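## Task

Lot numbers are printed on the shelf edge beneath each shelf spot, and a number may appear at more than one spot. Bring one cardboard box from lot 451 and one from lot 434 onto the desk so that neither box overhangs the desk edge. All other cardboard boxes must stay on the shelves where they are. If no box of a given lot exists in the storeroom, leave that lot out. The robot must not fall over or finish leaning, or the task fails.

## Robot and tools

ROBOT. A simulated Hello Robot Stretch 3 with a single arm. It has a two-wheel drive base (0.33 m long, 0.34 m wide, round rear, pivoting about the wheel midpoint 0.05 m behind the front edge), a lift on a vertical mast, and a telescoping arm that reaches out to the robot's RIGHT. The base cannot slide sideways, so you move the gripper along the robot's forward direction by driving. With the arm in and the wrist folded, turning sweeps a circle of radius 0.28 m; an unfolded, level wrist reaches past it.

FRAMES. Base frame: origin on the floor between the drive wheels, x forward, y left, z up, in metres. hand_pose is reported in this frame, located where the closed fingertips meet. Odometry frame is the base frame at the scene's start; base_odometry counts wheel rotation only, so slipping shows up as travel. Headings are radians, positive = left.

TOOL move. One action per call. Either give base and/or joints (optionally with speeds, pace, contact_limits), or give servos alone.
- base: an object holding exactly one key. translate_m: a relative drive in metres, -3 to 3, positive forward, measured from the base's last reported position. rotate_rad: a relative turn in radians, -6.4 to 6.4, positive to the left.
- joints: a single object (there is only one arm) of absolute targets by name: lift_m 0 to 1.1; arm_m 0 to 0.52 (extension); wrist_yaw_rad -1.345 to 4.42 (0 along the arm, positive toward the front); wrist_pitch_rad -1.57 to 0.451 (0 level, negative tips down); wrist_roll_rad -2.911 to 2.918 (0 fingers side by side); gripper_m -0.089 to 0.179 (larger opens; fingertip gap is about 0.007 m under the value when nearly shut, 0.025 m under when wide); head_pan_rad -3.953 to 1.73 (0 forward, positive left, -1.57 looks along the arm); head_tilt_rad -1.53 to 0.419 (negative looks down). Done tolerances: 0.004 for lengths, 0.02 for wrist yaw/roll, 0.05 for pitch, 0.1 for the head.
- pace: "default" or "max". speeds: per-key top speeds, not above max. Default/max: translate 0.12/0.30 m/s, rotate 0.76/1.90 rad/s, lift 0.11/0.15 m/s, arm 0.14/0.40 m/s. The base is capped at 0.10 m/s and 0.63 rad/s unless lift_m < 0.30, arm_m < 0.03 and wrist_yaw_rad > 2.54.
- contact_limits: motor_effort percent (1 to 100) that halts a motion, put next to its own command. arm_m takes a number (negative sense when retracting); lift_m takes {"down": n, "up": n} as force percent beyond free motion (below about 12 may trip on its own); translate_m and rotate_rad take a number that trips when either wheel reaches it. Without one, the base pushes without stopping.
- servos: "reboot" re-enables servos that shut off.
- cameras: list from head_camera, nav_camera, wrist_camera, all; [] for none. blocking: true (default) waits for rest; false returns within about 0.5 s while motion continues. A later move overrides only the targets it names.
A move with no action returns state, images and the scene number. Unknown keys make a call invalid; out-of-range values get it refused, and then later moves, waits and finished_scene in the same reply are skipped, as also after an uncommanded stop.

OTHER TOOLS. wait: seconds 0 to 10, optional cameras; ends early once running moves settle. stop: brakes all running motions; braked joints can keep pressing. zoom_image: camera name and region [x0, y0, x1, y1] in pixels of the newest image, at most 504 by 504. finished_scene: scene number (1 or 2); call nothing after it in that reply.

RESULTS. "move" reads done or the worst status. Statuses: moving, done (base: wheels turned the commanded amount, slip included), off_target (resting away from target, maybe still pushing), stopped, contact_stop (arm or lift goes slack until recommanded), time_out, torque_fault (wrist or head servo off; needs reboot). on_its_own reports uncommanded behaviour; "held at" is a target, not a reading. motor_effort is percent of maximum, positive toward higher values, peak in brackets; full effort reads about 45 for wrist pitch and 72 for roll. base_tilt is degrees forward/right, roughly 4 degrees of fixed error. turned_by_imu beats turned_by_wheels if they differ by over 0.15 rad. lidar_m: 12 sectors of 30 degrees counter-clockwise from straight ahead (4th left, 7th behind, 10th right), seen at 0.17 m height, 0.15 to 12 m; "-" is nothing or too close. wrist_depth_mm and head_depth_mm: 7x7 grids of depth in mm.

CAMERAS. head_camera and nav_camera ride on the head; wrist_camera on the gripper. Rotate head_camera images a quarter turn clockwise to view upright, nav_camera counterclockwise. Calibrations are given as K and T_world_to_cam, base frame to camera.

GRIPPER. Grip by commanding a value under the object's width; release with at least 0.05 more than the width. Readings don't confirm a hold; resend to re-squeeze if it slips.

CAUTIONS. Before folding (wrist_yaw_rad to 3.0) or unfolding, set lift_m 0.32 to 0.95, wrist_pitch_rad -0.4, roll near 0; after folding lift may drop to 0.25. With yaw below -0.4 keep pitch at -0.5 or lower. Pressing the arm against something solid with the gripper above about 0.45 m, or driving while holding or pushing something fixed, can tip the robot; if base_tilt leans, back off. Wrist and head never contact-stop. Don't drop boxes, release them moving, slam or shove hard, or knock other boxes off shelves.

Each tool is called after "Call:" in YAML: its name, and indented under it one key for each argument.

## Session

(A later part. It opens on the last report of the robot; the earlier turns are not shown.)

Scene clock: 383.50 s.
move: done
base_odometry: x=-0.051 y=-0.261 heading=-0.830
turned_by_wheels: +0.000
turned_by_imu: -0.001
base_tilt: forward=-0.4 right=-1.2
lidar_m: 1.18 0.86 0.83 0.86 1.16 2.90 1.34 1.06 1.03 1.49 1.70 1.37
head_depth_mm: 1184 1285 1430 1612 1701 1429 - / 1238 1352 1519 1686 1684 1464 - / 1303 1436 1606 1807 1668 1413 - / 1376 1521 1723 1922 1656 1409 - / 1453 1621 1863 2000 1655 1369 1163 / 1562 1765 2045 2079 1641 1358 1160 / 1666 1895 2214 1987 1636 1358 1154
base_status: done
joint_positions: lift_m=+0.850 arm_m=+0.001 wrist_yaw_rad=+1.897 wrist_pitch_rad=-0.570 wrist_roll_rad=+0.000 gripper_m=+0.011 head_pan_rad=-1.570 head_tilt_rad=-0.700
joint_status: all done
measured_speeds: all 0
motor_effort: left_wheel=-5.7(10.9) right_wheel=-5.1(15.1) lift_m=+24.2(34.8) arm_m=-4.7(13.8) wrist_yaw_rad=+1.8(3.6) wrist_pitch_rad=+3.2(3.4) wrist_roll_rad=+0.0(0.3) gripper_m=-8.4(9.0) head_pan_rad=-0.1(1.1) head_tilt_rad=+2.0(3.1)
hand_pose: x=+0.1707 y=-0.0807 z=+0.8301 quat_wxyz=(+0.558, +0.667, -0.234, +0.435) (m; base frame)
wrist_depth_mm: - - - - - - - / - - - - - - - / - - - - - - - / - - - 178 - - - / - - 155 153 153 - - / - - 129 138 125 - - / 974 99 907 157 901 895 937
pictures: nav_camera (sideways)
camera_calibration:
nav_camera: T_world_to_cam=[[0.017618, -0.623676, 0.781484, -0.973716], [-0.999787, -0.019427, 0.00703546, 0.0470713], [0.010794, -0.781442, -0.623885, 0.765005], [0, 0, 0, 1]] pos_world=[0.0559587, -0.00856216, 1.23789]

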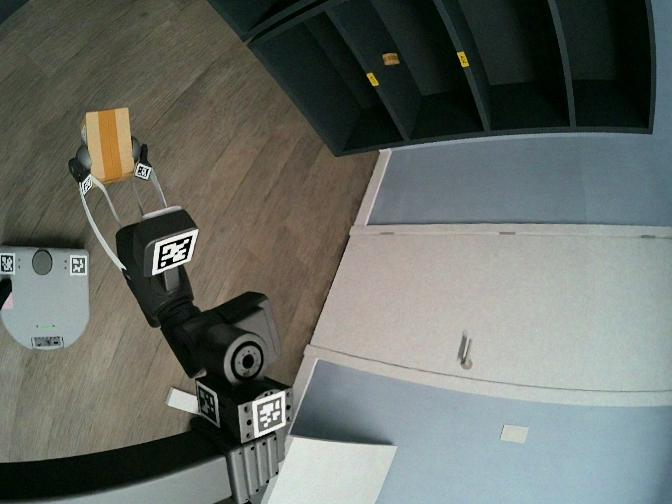

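Call:
zoom_image:
  camera: "nav_camera"
  region: [352, 60, 392, 100]

Call:
zoom_image:
  camera: "nav_camera"
  region: [443, 40, 483, 80]

Call:
move:
  base: {"translate_m": -0.28}
  joints: {"head_pan_rad": -1.57, "head_tilt_rad": -0.55}

Call:
move:
  base: {"rotate_rad": -0.522}
  cameras: ["head_camera"]

Scaled by 12.600 from the camera's 672x504 image, which has a finer 792x594 frame.

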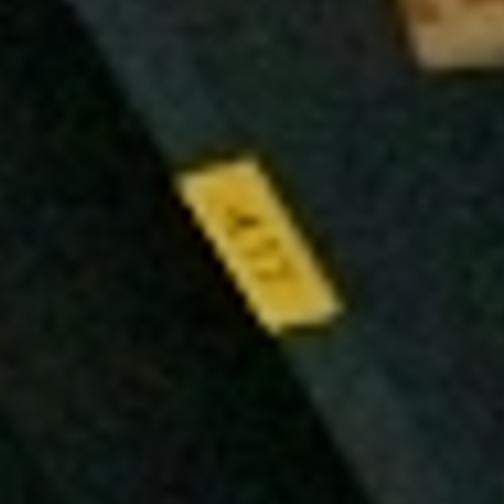

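Scaled by 12.600 from the camera's 672x504 image, which has a finer 792x594 frame.

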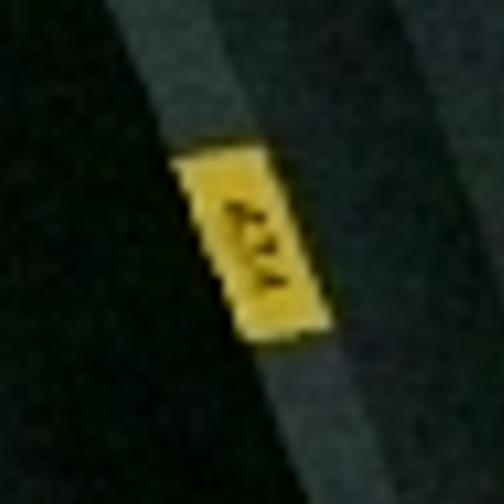

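Scene clock: 396.73 s.
move: done
base_odometry: x=-0.240 y=-0.055 heading=-0.830
turned_by_wheels: +0.000
turned_by_imu: -0.001
base_tilt: forward=-0.3 right=-1.1
lidar_m: 1.37 1.00 0.96 1.00 1.35 2.66 1.49 0.80 0.87 1.37 1.84 1.61
head_depth_mm: 1081 1155 1247 1321 897 703 1258 / 1121 1212 1314 1431 1526 744 1346 / 1168 1264 1371 1511 1676 1541 1337 / 1233 1344 1473 1621 1777 1533 1332 / 1309 1433 1558 1746 1850 1520 1261 / 1384 1525 1689 1905 1936 1515 1249 / 1479 1638 1849 2096 1918 1509 1244
base_status: done
joint_positions: lift_m=+0.850 arm_m=+0.001 wrist_yaw_rad=+1.897 wrist_pitch_rad=-0.570 wrist_roll_rad=+0.000 gripper_m=+0.011 head_pan_rad=-1.570 head_tilt_rad=-0.548
joint_status: all done
measured_speeds: all 0
motor_effort: left_wheel=-5.8(11.0) right_wheel=-5.2(14.8) lift_m=+25.8(25.8) arm_m=+0.6(2.5) wrist_yaw_rad=+1.5(3.3) wrist_pitch_rad=+3.2(3.4) wrist_roll_rad=-0.3(0.3) gripper_m=-8.4(9.0) head_pan_rad=-0.5(1.5) head_tilt_rad=-4.3(5.6)
hand_pose: x=+0.1707 y=-0.0807 z=+0.8301 quat_wxyz=(+0.558, +0.667, -0.234, +0.435) (m; base frame)
wrist_depth_mm: - - - - - - - / - - - - - - - / - - - - - - - / - - - 178 - - - / - - 155 153 153 - - / - - 129 138 126 - - / 961 99 908 157 894 907 932
pictures: none

Scene clock: 398.67 s.
move: done
base_odometry: x=-0.240 y=-0.055 heading=-1.351
turned_by_wheels: -0.522
turned_by_imu: -0.513
base_tilt: forward=-0.2 right=-1.3
lidar_m: 1.61 1.37 1.00 0.96 1.00 1.37 2.66 1.49 0.80 0.87 1.37 1.83
head_depth_mm: 1091 1185 1303 1244 891 772 1288 / 1091 1189 1312 1230 885 766 1343 / 1088 1182 1301 1216 883 763 1335 / 1084 1175 1307 1203 871 1234 1292 / 1085 1179 1295 1261 867 1393 1255 / 1085 1178 1306 1446 1588 1433 1256 / 1082 1184 1287 1416 1605 1494 1246
base_status: done
joint_positions: lift_m=+0.850 arm_m=+0.001 wrist_yaw_rad=+1.897 wrist_pitch_rad=-0.570 wrist_roll_rad=+0.000 gripper_m=+0.011 head_pan_rad=-1.570 head_tilt_rad=-0.550
joint_status: not commanded
measured_speeds: all 0
motor_effort: left_wheel=+8.0(12.8) right_wheel=-9.9(13.8) lift_m=+25.4(25.9) arm_m=+1.7(2.3) wrist_yaw_rad=+2.1(3.5) wrist_pitch_rad=+3.3(3.4) wrist_roll_rad=-0.3(0.3) gripper_m=-8.4(8.8) head_pan_rad=-0.7(1.6) head_tilt_rad=-5.0(5.8)
hand_pose: x=+0.1707 y=-0.0807 z=+0.8301 quat_wxyz=(+0.557, +0.667, -0.233, +0.436) (m; base frame)
wrist_depth_mm: - - - - - - - / - - - - - - - / - - - - - - - / - - - 178 - - - / - - 155 153 153 - - / - - 129 138 125 - - / 961 99 899 157 912 906 922
pictures: head_camera (sideways)
camera_calibration:
head_camera: T_world_to_cam=[[-0.0466776, 0.476681, -0.877836, 1.15803], [0.997507, -0.0243099, -0.0662417, 0.079745], [-0.0529163, -0.87874, -0.474359, 0.57323], [0, 0, 0, 1]] pos_world=[0.004841, -0.0463523, 1.29376]

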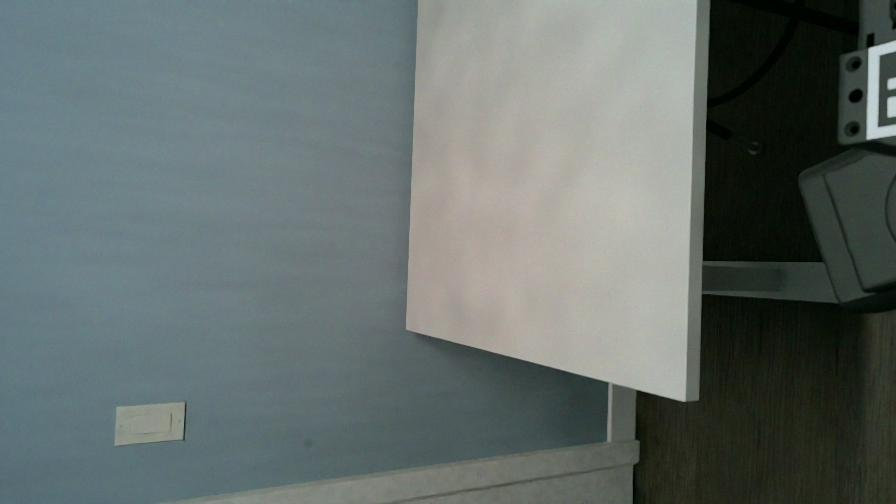

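Call:
move:
  joints: {"wrist_yaw_rad": 0.0}

Call:
move:
  joints: {"arm_m": 0.33}

Call:
move:
  joints: {"lift_m": 0.764}
  speeds: {"lift_m": 0.06}
  cameras: ["wrist_camera", "head_camera"]

Scene clock: 424.33 s.
move: done
base_odometry: x=-0.240 y=-0.055 heading=-1.351
turned_by_wheels: +0.000
turned_by_imu: +0.000
base_tilt: forward=-0.4 right=-1.2
lidar_m: 1.61 1.37 1.00 0.96 1.00 1.37 2.65 1.48 0.80 0.87 1.37 1.83
head_depth_mm: 1092 1186 1303 1239 895 771 1285 / 1086 1189 1299 1233 887 765 1341 / 1087 1180 1300 1215 881 760 1184 / 1087 1184 1309 1202 875 705 308 / 1088 1179 1303 1260 866 1390 1197 / 1086 1182 1302 1438 1596 1436 1251 / 1082 1182 1289 1425 1589 1508 1252
base_status: not commanded
joint_positions: lift_m=+0.850 arm_m=+0.001 wrist_yaw_rad=+0.003 wrist_pitch_rad=-0.570 wrist_roll_rad=+0.000 gripper_m=+0.011 head_pan_rad=-1.570 head_tilt_rad=-0.550
joint_status: all done
measured_speeds: all 0
motor_effort: left_wheel=+7.9(8.4) right_wheel=-10.0(11.0) lift_m=+26.4(26.5) arm_m=+0.4(1.2) wrist_yaw_rad=-3.1(7.3) wrist_pitch_rad=+3.3(3.4) wrist_roll_rad=+0.0(0.3) gripper_m=-8.6(9.1) head_pan_rad=-1.9(1.9) head_tilt_rad=-4.6(5.7)
hand_pose: x=-0.0209 y=-0.3482 z=+0.8301 quat_wxyz=(+0.679, +0.200, -0.678, -0.198) (m; base frame)
wrist_depth_mm: - - - - - - - / - - - - - - - / - - - - - - - / - - - 178 - - - / - - 155 153 153 - - / - - 129 138 126 - - / 951 99 903 156 893 900 920
pictures: none

Scene clock: 427.97 s.
move: done
base_odometry: x=-0.240 y=-0.055 heading=-1.351
turned_by_wheels: +0.000
turned_by_imu: +0.000
base_tilt: forward=-0.4 right=-1.2
lidar_m: 1.61 1.37 1.00 0.96 1.00 1.37 2.65 1.49 0.80 0.87 1.37 1.83
head_depth_mm: 1089 1188 1304 1232 893 295 - / 1087 1179 1304 1233 382 714 1275 / 1085 1183 1310 495 483 761 1266 / 1087 1182 1302 1205 569 1240 1261 / 1083 1183 1306 1257 865 1391 1257 / 1086 1178 1299 1446 1606 1432 1258 / 1082 1185 1284 1418 1582 1499 1249
base_status: not commanded
joint_positions: lift_m=+0.850 arm_m=+0.330 wrist_yaw_rad=+0.003 wrist_pitch_rad=-0.570 wrist_roll_rad=+0.000 gripper_m=+0.011 head_pan_rad=-1.570 head_tilt_rad=-0.550
joint_status: all done
measured_speeds: all 0
motor_effort: left_wheel=+8.0(8.3) right_wheel=-9.8(10.6) lift_m=+26.6(26.8) arm_m=+13.6(15.2) wrist_yaw_rad=-3.4(4.7) wrist_pitch_rad=+3.3(3.4) wrist_roll_rad=+0.2(0.3) gripper_m=-8.8(9.1) head_pan_rad=-1.0(2.1) head_tilt_rad=-4.5(5.5)
hand_pose: x=-0.0209 y=-0.6776 z=+0.8301 quat_wxyz=(+0.679, +0.200, -0.678, -0.198) (m; base frame)
wrist_depth_mm: 717 - - - - - - / - 789 - - - - - / - 904 - - - - - / - - - 178 177 - - / - - 151 153 148 - - / - - 129 138 126 - - / 960 99 118 149 140 104 -
pictures: none

Scene clock: 430.00 s.
move: done
base_odometry: x=-0.240 y=-0.055 heading=-1.351
turned_by_wheels: +0.000
turned_by_imu: +0.000
base_tilt: forward=-0.3 right=-1.2
lidar_m: 1.61 1.37 1.00 0.96 1.00 1.37 2.65 1.49 0.80 0.87 1.37 1.83
head_depth_mm: 1092 1183 1311 1236 895 747 321 / 1089 1185 1303 1232 823 381 337 / 1088 1186 1302 1217 515 737 1271 / 1084 1187 1297 1201 540 1230 1258 / 1088 1183 1302 1263 865 1393 1262 / 1086 1180 1299 1448 1600 1429 1258 / 1084 1182 1290 1420 1602 1510 1251
base_status: not commanded
joint_positions: lift_m=+0.764 arm_m=+0.330 wrist_yaw_rad=+0.003 wrist_pitch_rad=-0.520 wrist_roll_rad=+0.000 gripper_m=+0.011 head_pan_rad=-1.570 head_tilt_rad=-0.550
joint_status: all done
measured_speeds: all 0
motor_effort: left_wheel=+7.5(8.4) right_wheel=-8.6(10.7) lift_m=+18.0(26.7) arm_m=+11.4(13.2) wrist_yaw_rad=-3.0(4.5) wrist_pitch_rad=-6.0(6.5) wrist_roll_rad=+0.0(0.3) gripper_m=-8.3(8.9) head_pan_rad=-1.1(2.3) head_tilt_rad=-4.0(5.0)
hand_pose: x=-0.0210 y=-0.6853 z=+0.7544 quat_wxyz=(+0.684, +0.183, -0.683, -0.181) (m; base frame)
wrist_depth_mm: 715 - - - - - - / - - - - - - - / - 850 - - - - - / - - - 179 178 - - / - - 154 154 148 - - / - - 129 137 125 - - / - 99 117 150 141 104 -
pictures: head_camera (sideways), wrist_camera
camera_calibration:
head_camera: T_world_to_cam=[[-0.0467518, 0.476955, -0.877683, 1.15771], [0.997504, -0.0242505, -0.0663127, 0.0798356], [-0.0529125, -0.878593, -0.474631, 0.57363], [0, 0, 0, 1]] pos_world=[0.00484078, -0.046251, 1.29366]
wrist_camera: T_world_to_cam=[[-0.998906, -0.0366171, -0.0290721, -0.0174397], [-0.00239671, 0.661087, -0.750305, 1.05156], [0.0466932, -0.749415, -0.660452, 0.151798], [0, 0, 0, 1]] pos_world=[-0.0219882, -0.582052, 0.888739]

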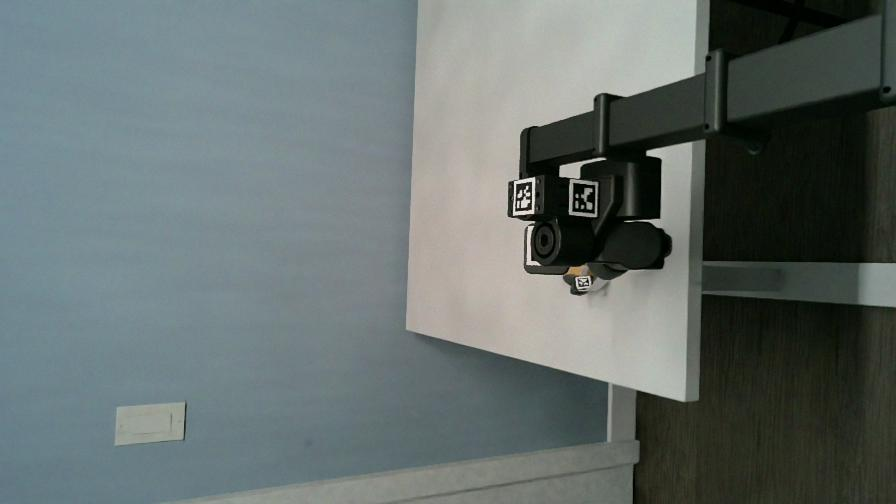

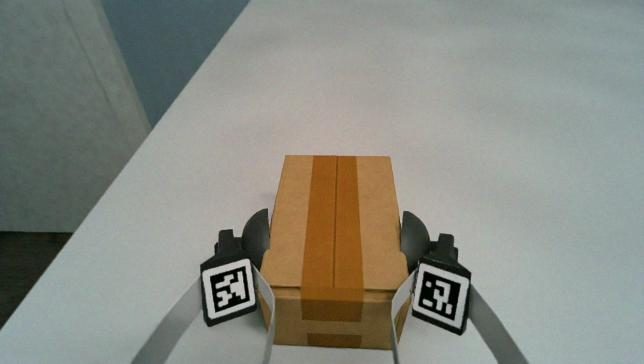

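Call:
move:
  joints: {"lift_m": 0.771}
  speeds: {"lift_m": 0.03}

Call:
move:
  joints: {"gripper_m": 0.179}
  cameras: ["wrist_camera"]

Call:
move:
  joints: {"lift_m": 0.85}
  pace: "max"

Call:
move:
  joints: {"arm_m": 0.0, "wrist_pitch_rad": -0.4}
  pace: "max"
  cameras: ["head_camera"]

Scene clock: 439.97 s.
move: done
base_odometry: x=-0.240 y=-0.055 heading=-1.351
turned_by_wheels: +0.000
turned_by_imu: +0.000
base_tilt: forward=-0.3 right=-1.1
lidar_m: 1.61 1.37 1.00 0.96 1.00 1.37 2.66 1.49 0.80 0.87 1.37 1.83
head_depth_mm: 1091 1188 1304 1241 892 746 322 / 1085 1183 1301 1233 793 371 331 / 1084 1180 1302 1222 513 736 1276 / 1088 1178 1304 1201 540 1233 1265 / 1082 1179 1295 1263 866 1390 1260 / 1081 1181 1295 1446 1603 1427 1252 / 1081 1179 1287 1420 1606 1503 1242
base_status: not commanded
joint_positions: lift_m=+0.771 arm_m=+0.330 wrist_yaw_rad=+0.003 wrist_pitch_rad=-0.548 wrist_roll_rad=+0.000 gripper_m=+0.011 head_pan_rad=-1.570 head_tilt_rad=-0.550
joint_status: all done
measured_speeds: all 0
motor_effort: left_wheel=+7.1(7.4) right_wheel=-7.9(9.4) lift_m=+29.3(30.4) arm_m=+8.6(9.7) wrist_yaw_rad=-3.5(3.9) wrist_pitch_rad=-0.9(6.0) wrist_roll_rad=-0.1(0.3) gripper_m=-8.6(8.8) head_pan_rad=-1.4(2.1) head_tilt_rad=-4.4(4.4)
hand_pose: x=-0.0210 y=-0.6811 z=+0.7557 quat_wxyz=(+0.681, +0.192, -0.680, -0.191) (m; base frame)
wrist_depth_mm: 707 - - - - - - / - - - - - - - / - 833 - - - - - / - - - 176 175 - - / - - 151 156 147 - - / - - 129 138 126 - - / - 99 118 150 141 104 -
pictures: none

Scene clock: 442.17 s.
move: done
base_odometry: x=-0.240 y=-0.055 heading=-1.351
turned_by_wheels: +0.000
turned_by_imu: +0.000
base_tilt: forward=-0.3 right=-1.3
lidar_m: 1.62 1.37 1.00 0.96 1.00 1.37 2.66 1.49 0.80 0.87 1.37 1.83
head_depth_mm: 1086 1190 1303 1246 891 746 322 / 1086 1181 1300 1228 794 372 331 / 1088 1181 1300 1213 513 737 1277 / 1086 1183 1301 1204 539 1234 1265 / 1083 1180 1302 1268 865 1393 1254 / 1094 1183 1298 1442 1593 1437 1253 / 1086 1180 1286 1422 1599 1510 1248
base_status: not commanded
joint_positions: lift_m=+0.771 arm_m=+0.330 wrist_yaw_rad=+0.003 wrist_pitch_rad=-0.560 wrist_roll_rad=+0.000 gripper_m=+0.179 head_pan_rad=-1.570 head_tilt_rad=-0.550
joint_status: all done
measured_speeds: all 0
motor_effort: left_wheel=+7.2(7.7) right_wheel=-8.8(9.5) lift_m=+25.9(30.0) arm_m=+6.9(9.1) wrist_yaw_rad=-3.3(4.8) wrist_pitch_rad=+1.4(1.6) wrist_roll_rad=+0.1(0.3) gripper_m=+0.7(85.7) head_pan_rad=-2.1(2.3) head_tilt_rad=-2.4(4.0)
hand_pose: x=-0.0210 y=-0.6792 z=+0.7531 quat_wxyz=(+0.680, +0.197, -0.679, -0.195) (m; base frame)
wrist_depth_mm: 711 - - - - - - / - - - - - - - / - 840 - - - - - / - - - 172 - - - / - 142 - 152 153 - - / - 126 - 138 132 - - / - - - 152 - - 105
pictures: wrist_camera
camera_calibration:
wrist_camera: T_world_to_cam=[[-0.998911, -0.035418, -0.0303755, -0.0154777], [-0.00249366, 0.690597, -0.723235, 1.0462], [0.0465928, -0.722372, -0.689933, 0.196084], [0, 0, 0, 1]] pos_world=[-0.021988, -0.581406, 0.891464]

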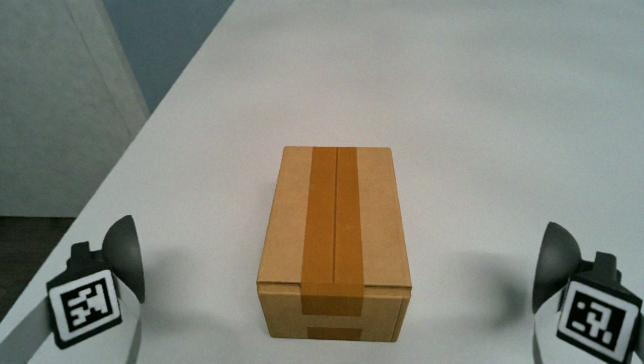

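Scene clock: 443.47 s.
move: done
base_odometry: x=-0.240 y=-0.055 heading=-1.351
turned_by_wheels: +0.000
turned_by_imu: +0.000
base_tilt: forward=-0.4 right=-1.1
lidar_m: 1.61 1.37 1.00 0.96 1.00 1.36 2.66 1.49 0.80 0.87 1.37 1.83
head_depth_mm: 1085 1186 1298 1239 891 295 - / 1088 1178 1309 1228 383 718 1277 / 1088 1181 1300 495 483 760 1271 / 1085 1180 1302 1200 569 1239 1262 / 1086 1182 1302 1258 835 1402 1259 / 1083 1177 1300 1446 1597 1433 1250 / 1083 1181 1285 1413 1602 1513 1248
base_status: not commanded
joint_positions: lift_m=+0.850 arm_m=+0.330 wrist_yaw_rad=+0.003 wrist_pitch_rad=-0.562 wrist_roll_rad=+0.000 gripper_m=+0.179 head_pan_rad=-1.570 head_tilt_rad=-0.550
joint_status: all done
measured_speeds: all 0
motor_effort: left_wheel=+6.9(7.6) right_wheel=-9.4(9.6) lift_m=+28.6(33.5) arm_m=+6.4(7.6) wrist_yaw_rad=-1.7(4.7) wrist_pitch_rad=+1.7(1.8) wrist_roll_rad=-0.2(0.3) gripper_m=+0.2(1.2) head_pan_rad=-1.9(2.6) head_tilt_rad=-2.3(3.5)
hand_pose: x=-0.0210 y=-0.6790 z=+0.8319 quat_wxyz=(+0.680, +0.197, -0.679, -0.195) (m; base frame)
wrist_depth_mm: 703 - - - - - - / - - - - - - - / - 917 - - - - - / - - - - - - - / - 147 - 239 - - - / 123 126 - 218 - - - / 118 - - 194 - - 105
pictures: none

Scene clock: 445.57 s.
move: done
base_odometry: x=-0.240 y=-0.055 heading=-1.351
turned_by_wheels: +0.000
turned_by_imu: +0.000
base_tilt: forward=-0.2 right=-1.2
lidar_m: 1.61 1.37 1.00 0.96 1.00 1.36 2.66 1.48 0.80 0.87 1.37 1.83
head_depth_mm: 1087 1186 1300 1242 894 770 1283 / 1091 1182 1303 1230 885 741 1308 / 1091 1187 1307 1221 877 761 330 / 1086 1186 1302 1201 832 754 301 / 1083 1181 1302 1260 865 1360 1219 / 1083 1186 1298 1440 1596 1431 1225 / 1085 1186 1279 1425 1592 1508 1253
base_status: not commanded
joint_positions: lift_m=+0.850 arm_m=+0.001 wrist_yaw_rad=+0.003 wrist_pitch_rad=-0.419 wrist_roll_rad=+0.000 gripper_m=+0.179 head_pan_rad=-1.570 head_tilt_rad=-0.550
joint_status: all done
measured_speeds: all 0
motor_effort: left_wheel=+6.7(7.4) right_wheel=-8.1(9.4) lift_m=+26.7(29.0) arm_m=-13.0(14.4) wrist_yaw_rad=-1.7(4.2) wrist_pitch_rad=+3.1(5.6) wrist_roll_rad=-0.1(0.3) gripper_m=+0.5(1.0) head_pan_rad=-2.1(2.6) head_tilt_rad=-2.6(3.0)
hand_pose: x=-0.0209 y=-0.3698 z=+0.8624 quat_wxyz=(+0.692, +0.148, -0.691, -0.147) (m; base frame)
wrist_depth_mm: - - - - - - - / - - - - - - - / - - - 452 - - - / - - - - - - - / - - - - - - - / 123 - - - - - - / - - - - - - 105
pictures: head_camera (sideways)
camera_calibration:
head_camera: T_world_to_cam=[[-0.0467518, 0.476955, -0.877683, 1.15771], [0.997504, -0.0242505, -0.0663127, 0.0798356], [-0.0529125, -0.878593, -0.474631, 0.57363], [0, 0, 0, 1]] pos_world=[0.00484078, -0.046251, 1.29366]

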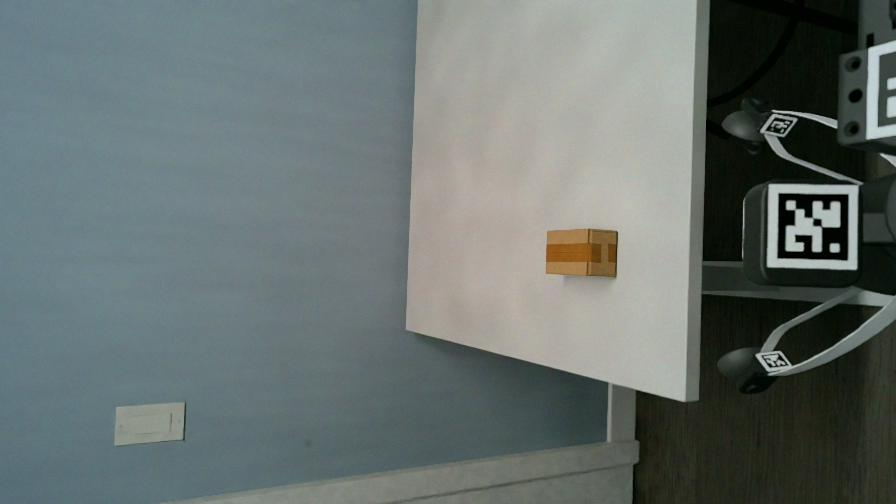

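Call:
move:
  joints: {"wrist_yaw_rad": 2.998, "gripper_m": 0.06, "head_pan_rad": -1.57, "head_tilt_rad": -0.6}
  pace: "max"

Call:
move:
  base: {"rotate_rad": -0.261}
  joints: {"lift_m": 0.25}
  pace: "max"

Call:
move:
  base: {"translate_m": -2.17}
  pace: "max"

Call:
move:
  base: {"rotate_rad": 1.864}
  pace: "max"

Scene clock: 485.87 s.
move: done
base_odometry: x=-0.240 y=-0.055 heading=-1.351
turned_by_wheels: +0.000
turned_by_imu: +0.000
base_tilt: forward=-0.3 right=-1.2
lidar_m: 1.61 1.37 1.00 0.96 1.00 1.37 2.66 1.48 0.80 0.87 1.37 1.83
head_depth_mm: 1086 1195 1327 1134 841 1380 1310 / 1085 1197 1324 1119 836 1370 - / 1083 1186 1330 1113 831 1396 1300 / 1085 1187 1319 1100 793 1360 1257 / 1086 1192 1322 1092 814 1419 1282 / 1087 1190 1317 1488 1640 1414 1245 / 1082 1194 1304 1464 1631 1447 1212
base_status: not commanded
joint_positions: lift_m=+0.850 arm_m=+0.001 wrist_yaw_rad=+2.995 wrist_pitch_rad=-0.419 wrist_roll_rad=+0.000 gripper_m=+0.060 head_pan_rad=-1.570 head_tilt_rad=-0.600
joint_status: all done
measured_speeds: all 0
motor_effort: left_wheel=+7.1(7.1) right_wheel=-8.2(9.0) lift_m=+30.4(31.7) arm_m=-12.2(13.2) wrist_yaw_rad=+2.7(7.3) wrist_pitch_rad=+3.1(3.2) wrist_roll_rad=+0.2(0.3) gripper_m=+0.8(81.5) head_pan_rad=-2.6(4.1) head_tilt_rad=-5.3(6.2)
hand_pose: x=+0.0116 y=+0.0763 z=+0.8624 quat_wxyz=(+0.198, +0.700, +0.096, +0.679) (m; base frame)
wrist_depth_mm: 843 137 - 974 - - - / 944 148 - - - - - / - 161 - - - - - / - 183 - - - - - / - - 197 - - - - / - - 128 - 125 - - / - 983 267 - - - -
pictures: none

Scene clock: 490.67 s.
move: done
base_odometry: x=-0.240 y=-0.055 heading=-1.612
turned_by_wheels: -0.261
turned_by_imu: -0.257
base_tilt: forward=-0.4 right=-1.3
lidar_m: 1.61 1.61 1.12 0.96 0.96 1.12 2.66 2.65 0.80 0.87 0.87 1.51
head_depth_mm: 1216 1348 1504 1130 905 1453 1250 / 1187 1302 1447 1119 866 1416 1242 / 1152 1275 1394 1111 833 1443 1234 / 1124 1233 1352 1099 825 1429 1231 / 1094 1201 1330 1090 816 1417 1227 / 1071 1169 1292 1080 782 1309 1191 / 1039 1137 1250 1069 807 1344 1210
base_status: done
joint_positions: lift_m=+0.250 arm_m=+0.001 wrist_yaw_rad=+2.995 wrist_pitch_rad=-0.418 wrist_roll_rad=+0.000 gripper_m=+0.060 head_pan_rad=-1.570 head_tilt_rad=-0.600
joint_status: all done
measured_speeds: all 0
motor_effort: left_wheel=+7.5(12.5) right_wheel=-10.2(13.5) lift_m=+26.3(28.6) arm_m=-12.5(13.5) wrist_yaw_rad=+2.5(3.2) wrist_pitch_rad=+2.9(3.1) wrist_roll_rad=-0.1(0.3) gripper_m=+0.5(1.0) head_pan_rad=-2.7(3.3) head_tilt_rad=-4.3(5.7)
hand_pose: x=+0.0115 y=+0.0764 z=+0.2626 quat_wxyz=(+0.197, +0.700, +0.096, +0.679) (m; base frame)
wrist_depth_mm: - 137 933 - - - - / - 148 - - - - - / 822 161 793 822 812 804 804 / 672 187 621 657 650 644 640 / 554 529 193 544 159 537 534 / 470 276 128 275 126 458 457 / 240 228 233 237 383 390 400
pictures: none

Scene clock: 499.33 s.
move: done
base_odometry: x=-0.152 y=+2.113 heading=-1.612
turned_by_wheels: +0.000
turned_by_imu: -0.002
base_tilt: forward=-0.5 right=-1.2
lidar_m: 3.69 0.83 0.60 0.88 1.17 0.67 0.58 0.58 0.68 1.17 1.66 1.64
head_depth_mm: 896 926 951 986 1022 1061 1099 / 1081 1123 1167 1216 1276 1335 1243 / 1365 1435 1507 1596 1678 1481 1231 / 1608 1752 1938 2150 1846 1465 1225 / 1554 1706 1901 2127 1838 1467 1220 / 1525 1671 1837 2069 1821 1453 1221 / 1479 1624 1797 1987 1811 1432 1215
base_status: done
joint_positions: lift_m=+0.250 arm_m=+0.001 wrist_yaw_rad=+2.995 wrist_pitch_rad=-0.418 wrist_roll_rad=+0.000 gripper_m=+0.060 head_pan_rad=-1.570 head_tilt_rad=-0.600
joint_status: not commanded
measured_speeds: all 0
motor_effort: left_wheel=-2.8(11.3) right_wheel=-7.7(18.0) lift_m=+26.8(31.0) arm_m=-7.3(12.9) wrist_yaw_rad=+2.8(3.7) wrist_pitch_rad=+2.8(3.1) wrist_roll_rad=-0.1(0.4) gripper_m=+0.6(1.0) head_pan_rad=-3.1(3.7) head_tilt_rad=-3.0(5.2)
hand_pose: x=+0.0114 y=+0.0764 z=+0.2626 quat_wxyz=(+0.197, +0.700, +0.096, +0.679) (m; base frame)
wrist_depth_mm: - 137 - - - 553 - / - 148 - - - 607 - / 856 162 795 828 795 663 762 / 675 186 603 661 644 646 642 / 558 531 193 540 159 537 536 / 473 276 128 273 126 456 456 / 241 227 233 238 387 392 396
pictures: none

Scene clock: 501.63 s.
move: done
base_odometry: x=-0.152 y=+2.113 heading=+0.252
turned_by_wheels: +1.864
turned_by_imu: +1.827
base_tilt: forward=-0.1 right=-1.2
lidar_m: 1.87 0.82 0.60 0.58 0.60 0.83 1.87 1.65 2.30 1.55 0.60 0.63
head_depth_mm: 3394 3668 3680 2515 1886 1494 1247 / 3290 3671 3764 2505 1872 1496 1246 / 3334 3499 3709 2474 1861 1472 1232 / 3459 3728 3675 2447 1832 1476 1229 / 3028 3435 3204 2421 1827 1464 1232 / 1703 1759 1807 1878 1743 1449 1216 / 1151 1174 1196 1227 1257 1290 1185
base_status: done
joint_positions: lift_m=+0.250 arm_m=+0.001 wrist_yaw_rad=+2.995 wrist_pitch_rad=-0.418 wrist_roll_rad=+0.000 gripper_m=+0.060 head_pan_rad=-1.570 head_tilt_rad=-0.600
joint_status: not commanded
measured_speeds: all 0
motor_effort: left_wheel=-6.5(15.3) right_wheel=+9.5(14.8) lift_m=+29.3(31.1) arm_m=-12.7(13.7) wrist_yaw_rad=+2.1(3.0) wrist_pitch_rad=+2.9(3.0) wrist_roll_rad=-0.3(0.3) gripper_m=+0.5(0.6) head_pan_rad=-2.5(3.7) head_tilt_rad=-2.5(3.9)
hand_pose: x=+0.0114 y=+0.0764 z=+0.2626 quat_wxyz=(+0.197, +0.700, +0.096, +0.679) (m; base frame)
wrist_depth_mm: 532 137 563 578 594 596 617 / 586 148 602 624 629 - - / 628 162 171 - - - - / 660 183 222 656 657 653 637 / 556 533 193 546 159 532 532 / 470 278 129 273 126 457 459 / 240 227 232 238 385 392 399
pictures: none

Call:
move:
  base: {"translate_m": 1.18}
  pace: "max"

Call:
move:
  base: {"rotate_rad": -1.6}
  joints: {"head_pan_rad": -1.3, "head_tilt_rad": -0.5}
  pace: "max"

Call:
move:
  base: {"translate_m": 0.85}
  pace: "max"
  cameras: ["head_camera", "nav_camera"]

Scene clock: 521.87 s.
move: done
base_odometry: x=+0.991 y=+2.407 heading=+0.252
turned_by_wheels: +0.000
turned_by_imu: +0.000
base_tilt: forward=-0.4 right=-1.2
lidar_m: 0.70 0.73 0.59 0.57 0.59 0.81 2.31 0.64 0.54 1.36 0.99 0.73
head_depth_mm: 1084 1188 1003 1423 1083 913 807 / 1842 1640 1367 1427 1592 1391 1196 / 3151 2899 2428 2336 1789 1484 1234 / 3489 3873 3683 2438 1833 1465 1229 / 3421 3800 3608 2440 1819 1458 1224 / 2915 2994 3065 2394 1811 1456 1211 / 1955 2010 2040 2055 1807 1451 1213
base_status: done
joint_positions: lift_m=+0.250 arm_m=+0.001 wrist_yaw_rad=+2.995 wrist_pitch_rad=-0.418 wrist_roll_rad=+0.000 gripper_m=+0.060 head_pan_rad=-1.570 head_tilt_rad=-0.600
joint_status: not commanded
measured_speeds: all 0
motor_effort: left_wheel=+1.6(10.7) right_wheel=+1.1(16.7) lift_m=+27.5(27.5) arm_m=-3.9(9.9) wrist_yaw_rad=+1.6(3.3) wrist_pitch_rad=+3.0(3.1) wrist_roll_rad=-0.3(0.4) gripper_m=+0.5(1.0) head_pan_rad=-1.0(2.6) head_tilt_rad=-0.8(2.7)
hand_pose: x=+0.0114 y=+0.0764 z=+0.2626 quat_wxyz=(+0.197, +0.700, +0.096, +0.679) (m; base frame)
wrist_depth_mm: 523 137 549 570 581 591 611 / 570 148 602 619 620 635 - / 608 162 174 - - - 730 / 650 183 222 660 647 648 638 / 551 532 193 547 159 535 533 / 475 277 128 271 126 461 455 / 240 228 232 237 385 391 397
pictures: none

Scene clock: 524.00 s.
move: done
base_odometry: x=+0.991 y=+2.407 heading=-1.348
turned_by_wheels: -1.600
turned_by_imu: -1.568
base_tilt: forward=-0.4 right=-1.2
lidar_m: 1.36 1.00 0.73 0.70 0.73 0.59 0.57 0.59 0.81 2.22 0.64 0.54
head_depth_mm: 2446 2614 2805 2946 2141 1622 1326 / 2511 2691 2893 3017 2108 1614 1316 / 2573 2742 3001 2995 2079 1599 1313 / 2647 2827 3050 2918 2065 1592 1302 / 2714 2915 3056 2843 2057 1588 1301 / 2762 3046 3132 2806 1984 1488 1205 / 670 703 738 777 820 880 935
base_status: done
joint_positions: lift_m=+0.250 arm_m=+0.001 wrist_yaw_rad=+2.995 wrist_pitch_rad=-0.418 wrist_roll_rad=+0.000 gripper_m=+0.060 head_pan_rad=-1.297 head_tilt_rad=-0.500
joint_status: all done
measured_speeds: all 0
motor_effort: left_wheel=+5.0(14.7) right_wheel=-8.9(14.4) lift_m=+30.0(31.2) arm_m=-12.3(13.0) wrist_yaw_rad=+1.2(3.0) wrist_pitch_rad=+3.0(3.0) wrist_roll_rad=-0.1(0.3) gripper_m=+0.4(0.8) head_pan_rad=+0.2(5.3) head_tilt_rad=+4.1(5.1)
hand_pose: x=+0.0114 y=+0.0764 z=+0.2626 quat_wxyz=(+0.197, +0.700, +0.096, +0.679) (m; base frame)
wrist_depth_mm: - 137 - - - - - / - 148 157 - - - - / 746 162 173 789 779 773 758 / 661 187 611 658 646 644 647 / 555 528 193 544 159 533 532 / 471 275 128 272 125 456 459 / 241 228 233 238 384 393 397
pictures: none

Scene clock: 528.17 s.
move: done
base_odometry: x=+1.179 y=+1.578 heading=-1.348
turned_by_wheels: +0.000
turned_by_imu: +0.000
base_tilt: forward=-0.4 right=-1.2
lidar_m: 1.45 1.00 0.73 0.70 0.73 1.00 1.41 0.47 0.50 0.76 0.68 0.57
head_depth_mm: 588 630 680 710 512 392 743 / 601 646 700 729 490 389 756 / 617 665 719 721 484 388 759 / 633 685 740 717 501 386 773 / 652 704 768 707 496 408 771 / 670 725 792 700 492 421 766 / 679 730 781 693 488 851 762
base_status: done
joint_positions: lift_m=+0.250 arm_m=+0.001 wrist_yaw_rad=+2.996 wrist_pitch_rad=-0.418 wrist_roll_rad=+0.000 gripper_m=+0.060 head_pan_rad=-1.300 head_tilt_rad=-0.500
joint_status: not commanded
measured_speeds: all 0
motor_effort: left_wheel=+5.7(15.6) right_wheel=+1.8(11.4) lift_m=+28.7(30.7) arm_m=-11.2(13.5) wrist_yaw_rad=+2.1(3.0) wrist_pitch_rad=+2.9(3.1) wrist_roll_rad=+0.1(0.4) gripper_m=+0.3(1.1) head_pan_rad=-3.5(4.0) head_tilt_rad=+3.3(4.5)
hand_pose: x=+0.0114 y=+0.0764 z=+0.2626 quat_wxyz=(+0.197, +0.700, +0.096, +0.679) (m; base frame)
wrist_depth_mm: - 137 - - - - - / - 147 157 - - - - / - 161 173 788 782 770 773 / 675 186 614 657 652 649 639 / 559 531 193 545 159 531 536 / 474 275 128 273 126 462 456 / 242 227 232 237 385 390 396
pictures: head_camera (sideways), nav_camera (sideways)
camera_calibration:
head_camera: T_world_to_cam=[[-0.160232, 0.404001, -0.900616, 1.18836], [0.968729, 0.239477, -0.064925, 0.0782766], [0.189447, -0.882855, -0.42974, 0.513737], [0, 0, 0, 1]] pos_world=[0.0172594, -0.0452904, 1.29612]
nav_camera: T_world_to_cam=[[0.138342, -0.434745, 0.889864, -1.11578], [-0.958879, -0.28362, 0.0105083, 0.0423369], [0.247815, -0.854726, -0.456105, 0.545288], [0, 0, 0, 1]] pos_world=[0.0598248, -0.00700003, 1.24116]

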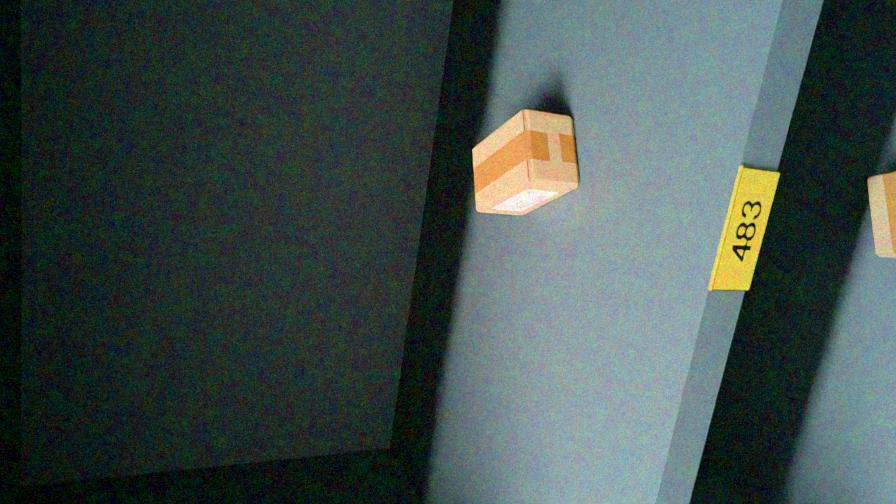

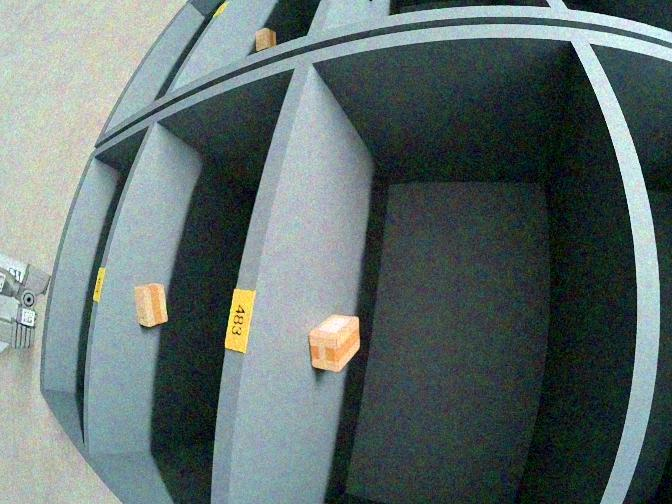

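Call:
zoom_image:
  camera: "nav_camera"
  region: [79, 260, 119, 310]

Call:
move:
  base: {"translate_m": 0.9}
  joints: {"head_pan_rad": -1.45, "head_tilt_rad": -0.65}
  pace: "max"
  cameras: ["nav_camera", "head_camera"]

Scaled by 10.080 from the camera's 672x504 image, which has a finer 792x594 frame.

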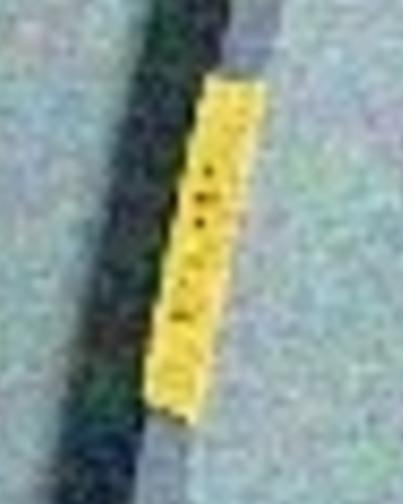

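Scene clock: 536.77 s.
move: done
base_odometry: x=+1.378 y=+0.701 heading=-1.348
turned_by_wheels: +0.000
turned_by_imu: +0.001
base_tilt: forward=-0.3 right=-1.2
lidar_m: 1.48 1.00 0.73 0.70 0.73 1.00 1.29 0.44 0.45 0.76 0.73 0.60
head_depth_mm: 591 655 713 554 421 809 715 / 598 660 713 548 418 825 712 / 606 670 725 542 415 819 712 / 612 677 728 536 412 820 706 / 620 688 733 467 409 801 703 / 628 696 743 466 410 829 699 / 635 706 743 523 418 824 698
base_status: done
joint_positions: lift_m=+0.250 arm_m=+0.001 wrist_yaw_rad=+2.996 wrist_pitch_rad=-0.418 wrist_roll_rad=+0.000 gripper_m=+0.060 head_pan_rad=-1.450 head_tilt_rad=-0.650
joint_status: all done
measured_speeds: all 0
motor_effort: left_wheel=+6.4(13.0) right_wheel=+1.6(14.3) lift_m=+25.4(28.0) arm_m=-8.6(11.0) wrist_yaw_rad=+1.2(3.1) wrist_pitch_rad=+3.0(3.1) wrist_roll_rad=-0.2(0.3) gripper_m=+0.0(1.0) head_pan_rad=+3.1(5.2) head_tilt_rad=-5.4(6.7)
hand_pose: x=+0.0114 y=+0.0764 z=+0.2626 quat_wxyz=(+0.197, +0.700, +0.096, +0.679) (m; base frame)
wrist_depth_mm: - 137 - - - - - / - 147 - - - - - / - 162 173 782 776 764 770 / 681 186 601 653 655 639 640 / 548 538 193 546 159 535 530 / 474 276 128 274 126 455 455 / 241 227 232 237 383 391 400
pictures: head_camera (sideways), nav_camera (sideways)
camera_calibration:
head_camera: T_world_to_cam=[[-0.113592, 0.552476, -0.825752, 1.09044], [0.992454, 0.101721, -0.068466, 0.0827], [0.0461706, -0.827299, -0.559862, 0.683876], [0, 0, 0, 1]] pos_world=[0.0102141, -0.0450855, 1.28897]
nav_camera: T_world_to_cam=[[0.0871877, -0.577718, 0.811566, -1.0134], [-0.990359, -0.138298, 0.00794725, 0.0458512], [0.107647, -0.804435, -0.584206, 0.712827], [0, 0, 0, 1]] pos_world=[0.0570315, -0.00569561, 1.23851]

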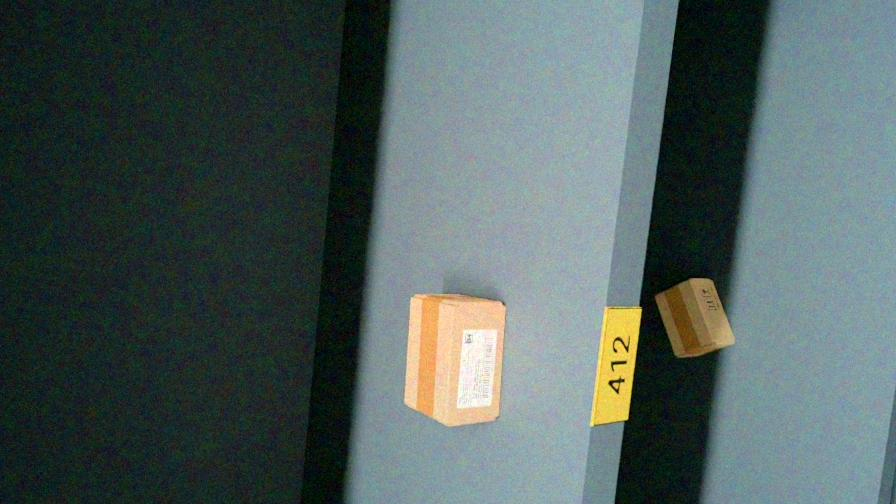

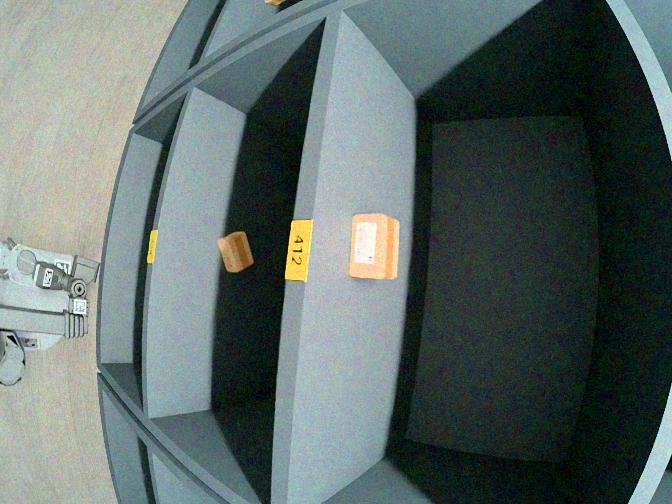

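Call:
zoom_image:
  camera: "nav_camera"
  region: [133, 222, 173, 272]

Call:
move:
  joints: {"head_tilt_rad": -0.95, "head_pan_rad": -1.5}
  pace: "max"
  cameras: ["head_camera"]

Scaled by 10.080 from the camera's 672x504 image, which has a finer 792x594 frame.

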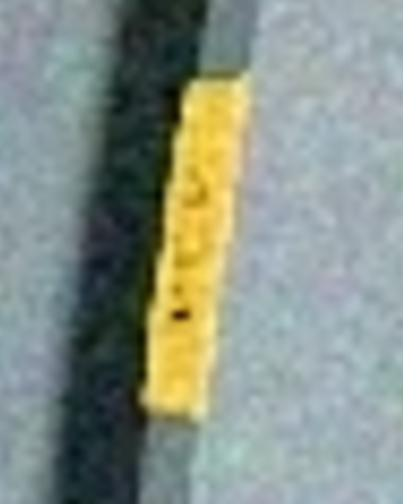

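Scene clock: 546.90 s.
move: done
base_odometry: x=+1.378 y=+0.701 heading=-1.348
turned_by_wheels: +0.000
turned_by_imu: +0.000
base_tilt: forward=-0.3 right=-1.3
lidar_m: 1.48 0.99 0.73 0.70 0.73 1.00 1.28 0.44 0.45 0.76 0.73 0.60
head_depth_mm: 636 559 449 411 826 871 1106 / 640 554 445 894 822 1101 1101 / 636 547 441 887 819 1119 703 / 641 541 437 883 813 1141 756 / 643 521 432 853 804 1144 1053 / 640 439 430 886 805 1143 1077 / 645 523 426 901 798 1149 1075
base_status: not commanded
joint_positions: lift_m=+0.250 arm_m=+0.001 wrist_yaw_rad=+2.996 wrist_pitch_rad=-0.418 wrist_roll_rad=+0.000 gripper_m=+0.060 head_pan_rad=-1.495 head_tilt_rad=-0.960
joint_status: all done
measured_speeds: all 0
motor_effort: left_wheel=+7.0(7.3) right_wheel=+1.3(1.8) lift_m=+24.5(25.2) arm_m=-7.8(8.2) wrist_yaw_rad=+1.2(2.4) wrist_pitch_rad=+2.9(3.0) wrist_roll_rad=+0.0(0.3) gripper_m=-0.2(1.0) head_pan_rad=-2.8(5.3) head_tilt_rad=-5.7(8.1)
hand_pose: x=+0.0114 y=+0.0764 z=+0.2626 quat_wxyz=(+0.197, +0.700, +0.096, +0.679) (m; base frame)
wrist_depth_mm: - 137 - - - - - / - 147 - - - - - / - 162 173 777 789 768 770 / 679 186 609 657 651 642 641 / 555 535 193 547 159 539 533 / 471 276 128 273 126 457 455 / 242 228 232 237 386 393 398
pictures: head_camera (sideways)
camera_calibration:
head_camera: T_world_to_cam=[[-0.105592, 0.781163, -0.615333, 0.816215], [0.994385, 0.0785844, -0.0708754, 0.0858275], [-0.00700964, -0.619362, -0.785074, 0.977163], [0, 0, 0, 1]] pos_world=[0.00768982, -0.0391242, 1.27547]

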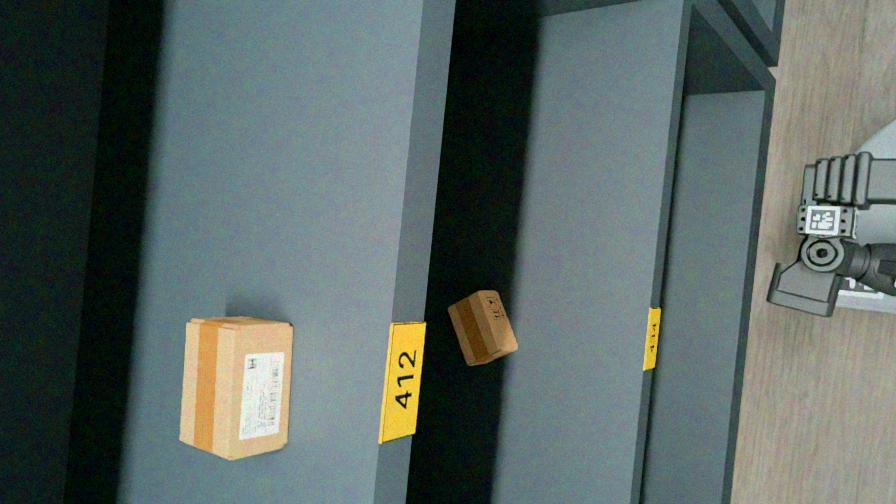

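Call:
zoom_image:
  camera: "head_camera"
  region: [620, 300, 680, 380]

Call:
move:
  base: {"translate_m": 0.9}
  pace: "max"
  cameras: ["head_camera", "nav_camera"]

Scaled by 6.300 from the camera's 896x504 image, which has a finer 1280x720 frame.

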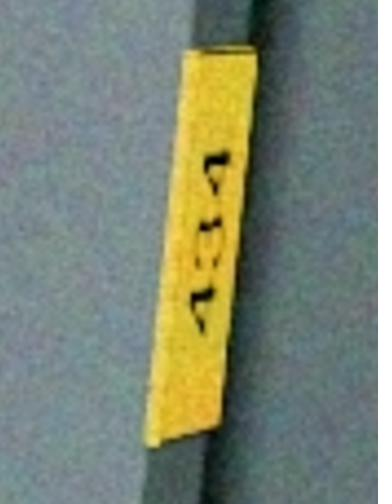

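Scene clock: 555.17 s.
move: done
base_odometry: x=+1.578 y=-0.177 heading=-1.347
turned_by_wheels: +0.000
turned_by_imu: +0.001
base_tilt: forward=-0.3 right=-1.2
lidar_m: 1.53 0.99 0.73 0.70 0.73 1.00 1.24 0.43 0.41 0.76 0.79 0.64
head_depth_mm: 636 569 455 409 790 810 1097 / 640 563 450 414 826 1013 1106 / 645 557 447 893 824 1124 706 / 640 551 443 890 817 1133 751 / 643 521 439 902 793 1141 1069 / 649 507 435 897 792 1139 1082 / 645 532 432 889 802 1145 1078
base_status: done
joint_positions: lift_m=+0.250 arm_m=+0.001 wrist_yaw_rad=+2.996 wrist_pitch_rad=-0.418 wrist_roll_rad=+0.000 gripper_m=+0.060 head_pan_rad=-1.500 head_tilt_rad=-0.950
joint_status: not commanded
measured_speeds: all 0
motor_effort: left_wheel=+4.9(14.3) right_wheel=+2.9(14.1) lift_m=+28.0(31.7) arm_m=-5.9(7.2) wrist_yaw_rad=+1.9(3.1) wrist_pitch_rad=+2.9(3.0) wrist_roll_rad=-0.2(0.3) gripper_m=+0.6(0.9) head_pan_rad=-2.2(3.6) head_tilt_rad=+1.4(2.1)
hand_pose: x=+0.0114 y=+0.0764 z=+0.2626 quat_wxyz=(+0.197, +0.700, +0.096, +0.679) (m; base frame)
wrist_depth_mm: - 137 - - - - - / - 147 - - - - - / - 162 173 792 784 767 763 / 672 187 602 656 646 647 645 / 554 532 193 547 159 538 528 / 477 275 128 271 126 460 458 / 241 227 232 238 384 388 397
pictures: head_camera (sideways), nav_camera (sideways)
camera_calibration:
head_camera: T_world_to_cam=[[-0.10119, 0.775727, -0.622903, 0.826047], [0.994821, 0.0728586, -0.0708738, 0.0857368], [-0.00959487, -0.626849, -0.779082, 0.969401], [0, 0, 0, 1]] pos_world=[0.00759617, -0.0393659, 1.27587]
nav_camera: T_world_to_cam=[[0.0732425, -0.794419, 0.602938, -0.741419], [-0.995926, -0.0901483, 0.00220356, 0.053337], [0.0526033, -0.600643, -0.797785, 0.990994], [0, 0, 0, 1]] pos_world=[0.0552934, 0.0110454, 1.23751]

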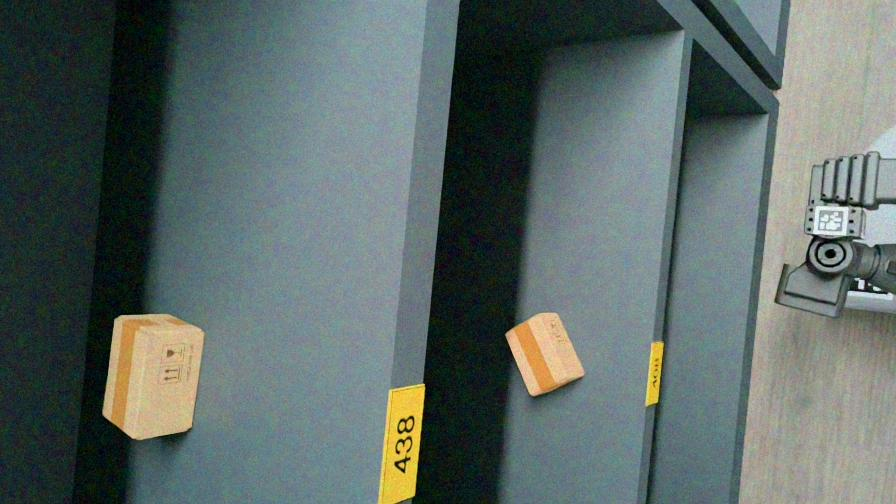

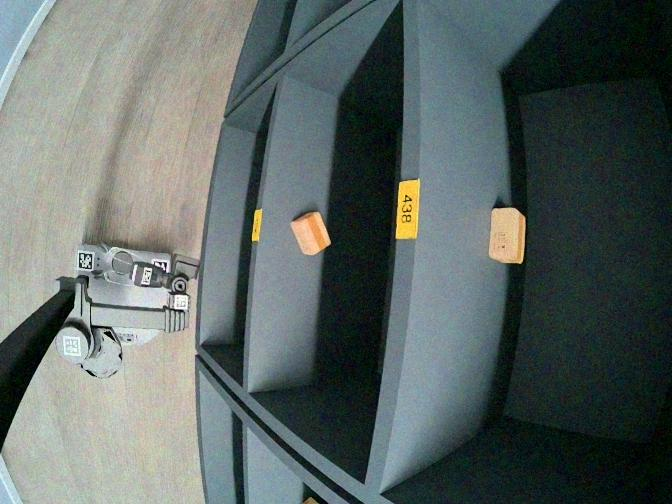

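Call:
move:
  base: {"rotate_rad": -0.137}
  joints: {"head_pan_rad": -1.57, "head_tilt_rad": -0.85}
  pace: "max"

Call:
move:
  base: {"translate_m": -0.898}
  pace: "max"

Call:
move:
  base: {"rotate_rad": 0.137}
  joints: {"lift_m": 0.69}
  pace: "max"
  cameras: ["head_camera"]

Scene clock: 626.43 s.
move: done
base_odometry: x=+1.578 y=-0.177 heading=-1.484
turned_by_wheels: -0.137
turned_by_imu: -0.134
base_tilt: forward=-0.5 right=-1.2
lidar_m: 1.53 1.16 0.76 0.70 0.71 0.88 1.84 1.25 0.41 0.71 0.77 0.64
head_depth_mm: 548 560 521 437 605 758 1109 / 640 677 527 432 804 772 1085 / 642 694 522 427 880 782 1083 / 633 683 517 423 870 763 1076 / 627 673 512 412 865 758 1064 / 620 666 507 406 860 738 1054 / 611 656 501 402 855 732 1044
base_status: done
joint_positions: lift_m=+0.250 arm_m=+0.001 wrist_yaw_rad=+2.996 wrist_pitch_rad=-0.418 wrist_roll_rad=+0.000 gripper_m=+0.060 head_pan_rad=-1.571 head_tilt_rad=-0.847
joint_status: all done
measured_speeds: all 0
motor_effort: left_wheel=+5.1(13.7) right_wheel=-7.5(13.0) lift_m=+24.7(24.7) arm_m=-4.2(4.8) wrist_yaw_rad=+1.1(2.3) wrist_pitch_rad=+2.9(3.0) wrist_roll_rad=+0.0(0.3) gripper_m=+0.4(0.8) head_pan_rad=-2.8(3.8) head_tilt_rad=+0.3(4.6)
hand_pose: x=+0.0114 y=+0.0764 z=+0.2626 quat_wxyz=(+0.197, +0.700, +0.096, +0.679) (m; base frame)
wrist_depth_mm: - 137 - - - - - / - 148 - - - - - / - 162 173 799 780 807 803 / 668 186 608 660 645 644 638 / 554 533 193 546 159 537 532 / 476 277 129 273 126 457 451 / 241 227 231 238 383 388 397
pictures: none

Scene clock: 630.77 s.
move: done
base_odometry: x=+1.500 y=+0.718 heading=-1.484
turned_by_wheels: +0.000
turned_by_imu: -0.001
base_tilt: forward=-0.3 right=-1.3
lidar_m: 1.51 0.96 0.63 0.58 0.59 0.73 1.53 1.33 0.54 0.85 0.84 0.66
head_depth_mm: 652 648 529 694 788 1214 1131 / 752 705 524 922 863 1114 1126 / 749 696 520 1051 875 1206 1117 / 736 687 514 1045 869 1196 1115 / 731 679 509 1033 865 1164 1110 / 721 670 505 1025 856 1162 1106 / 713 660 499 988 853 1131 1091
base_status: done
joint_positions: lift_m=+0.250 arm_m=+0.001 wrist_yaw_rad=+2.996 wrist_pitch_rad=-0.418 wrist_roll_rad=+0.000 gripper_m=+0.060 head_pan_rad=-1.571 head_tilt_rad=-0.850
joint_status: not commanded
measured_speeds: all 0
motor_effort: left_wheel=-0.6(12.7) right_wheel=-9.0(15.4) lift_m=+25.5(31.2) arm_m=-3.4(4.7) wrist_yaw_rad=+1.5(2.9) wrist_pitch_rad=+2.9(3.1) wrist_roll_rad=+0.0(0.3) gripper_m=+0.7(1.2) head_pan_rad=-0.3(3.2) head_tilt_rad=-5.6(7.6)
hand_pose: x=+0.0114 y=+0.0764 z=+0.2626 quat_wxyz=(+0.197, +0.700, +0.096, +0.679) (m; base frame)
wrist_depth_mm: 495 137 530 - - - - / 536 148 - - - - - / - 162 170 - 741 770 764 / - 182 222 653 644 648 635 / 553 531 193 543 159 534 528 / 483 276 128 272 126 457 454 / 241 228 232 238 386 388 399
pictures: none

Scene clock: 634.50 s.
move: done
base_odometry: x=+1.500 y=+0.718 heading=-1.347
turned_by_wheels: +0.137
turned_by_imu: +0.134
base_tilt: forward=-0.3 right=-1.2
lidar_m: 2.24 0.82 0.60 0.58 0.60 0.83 2.30 1.25 0.54 0.88 0.72 0.67
head_depth_mm: 733 713 529 867 842 954 338 / 732 703 524 1035 879 1092 326 / 734 693 519 1050 873 1176 336 / 732 684 514 1046 869 1167 369 / 736 676 508 1034 864 1164 389 / 735 667 503 1024 859 1177 1098 / 734 659 498 1017 851 1173 1100
base_status: done
joint_positions: lift_m=+0.690 arm_m=+0.001 wrist_yaw_rad=+2.996 wrist_pitch_rad=-0.418 wrist_roll_rad=+0.000 gripper_m=+0.060 head_pan_rad=-1.571 head_tilt_rad=-0.851
joint_status: all done
measured_speeds: all 0
motor_effort: left_wheel=-6.3(14.2) right_wheel=+7.3(11.9) lift_m=+27.6(34.3) arm_m=-5.0(5.0) wrist_yaw_rad=+1.8(2.7) wrist_pitch_rad=+2.9(3.0) wrist_roll_rad=+0.2(0.4) gripper_m=+0.6(1.1) head_pan_rad=+1.9(2.1) head_tilt_rad=-4.5(6.7)
hand_pose: x=+0.0114 y=+0.0764 z=+0.7026 quat_wxyz=(+0.197, +0.700, +0.096, +0.679) (m; base frame)
wrist_depth_mm: 529 137 - - - - - / - 148 - - - - - / - 162 170 - - - - / - 179 188 - - - - / - - 193 - 148 - - / - - 128 917 125 964 972 / 868 838 271 871 824 829 856
pictures: head_camera (sideways)
camera_calibration:
head_camera: T_world_to_cam=[[-0.0462089, 0.71539, -0.697196, 0.922486], [0.997486, -0.00449153, -0.0707203, 0.0856083], [-0.053724, -0.698711, -0.713384, 0.884263], [0, 0, 0, 1]] pos_world=[0.00474012, -0.0417078, 1.28003]

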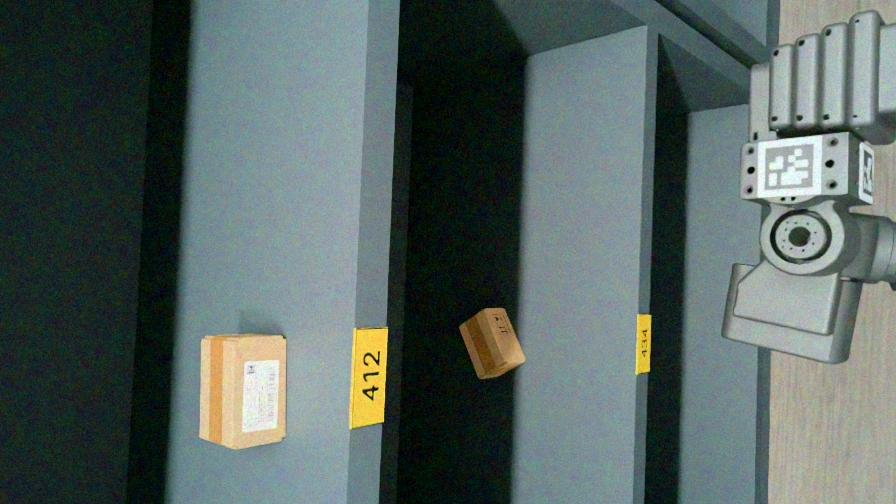

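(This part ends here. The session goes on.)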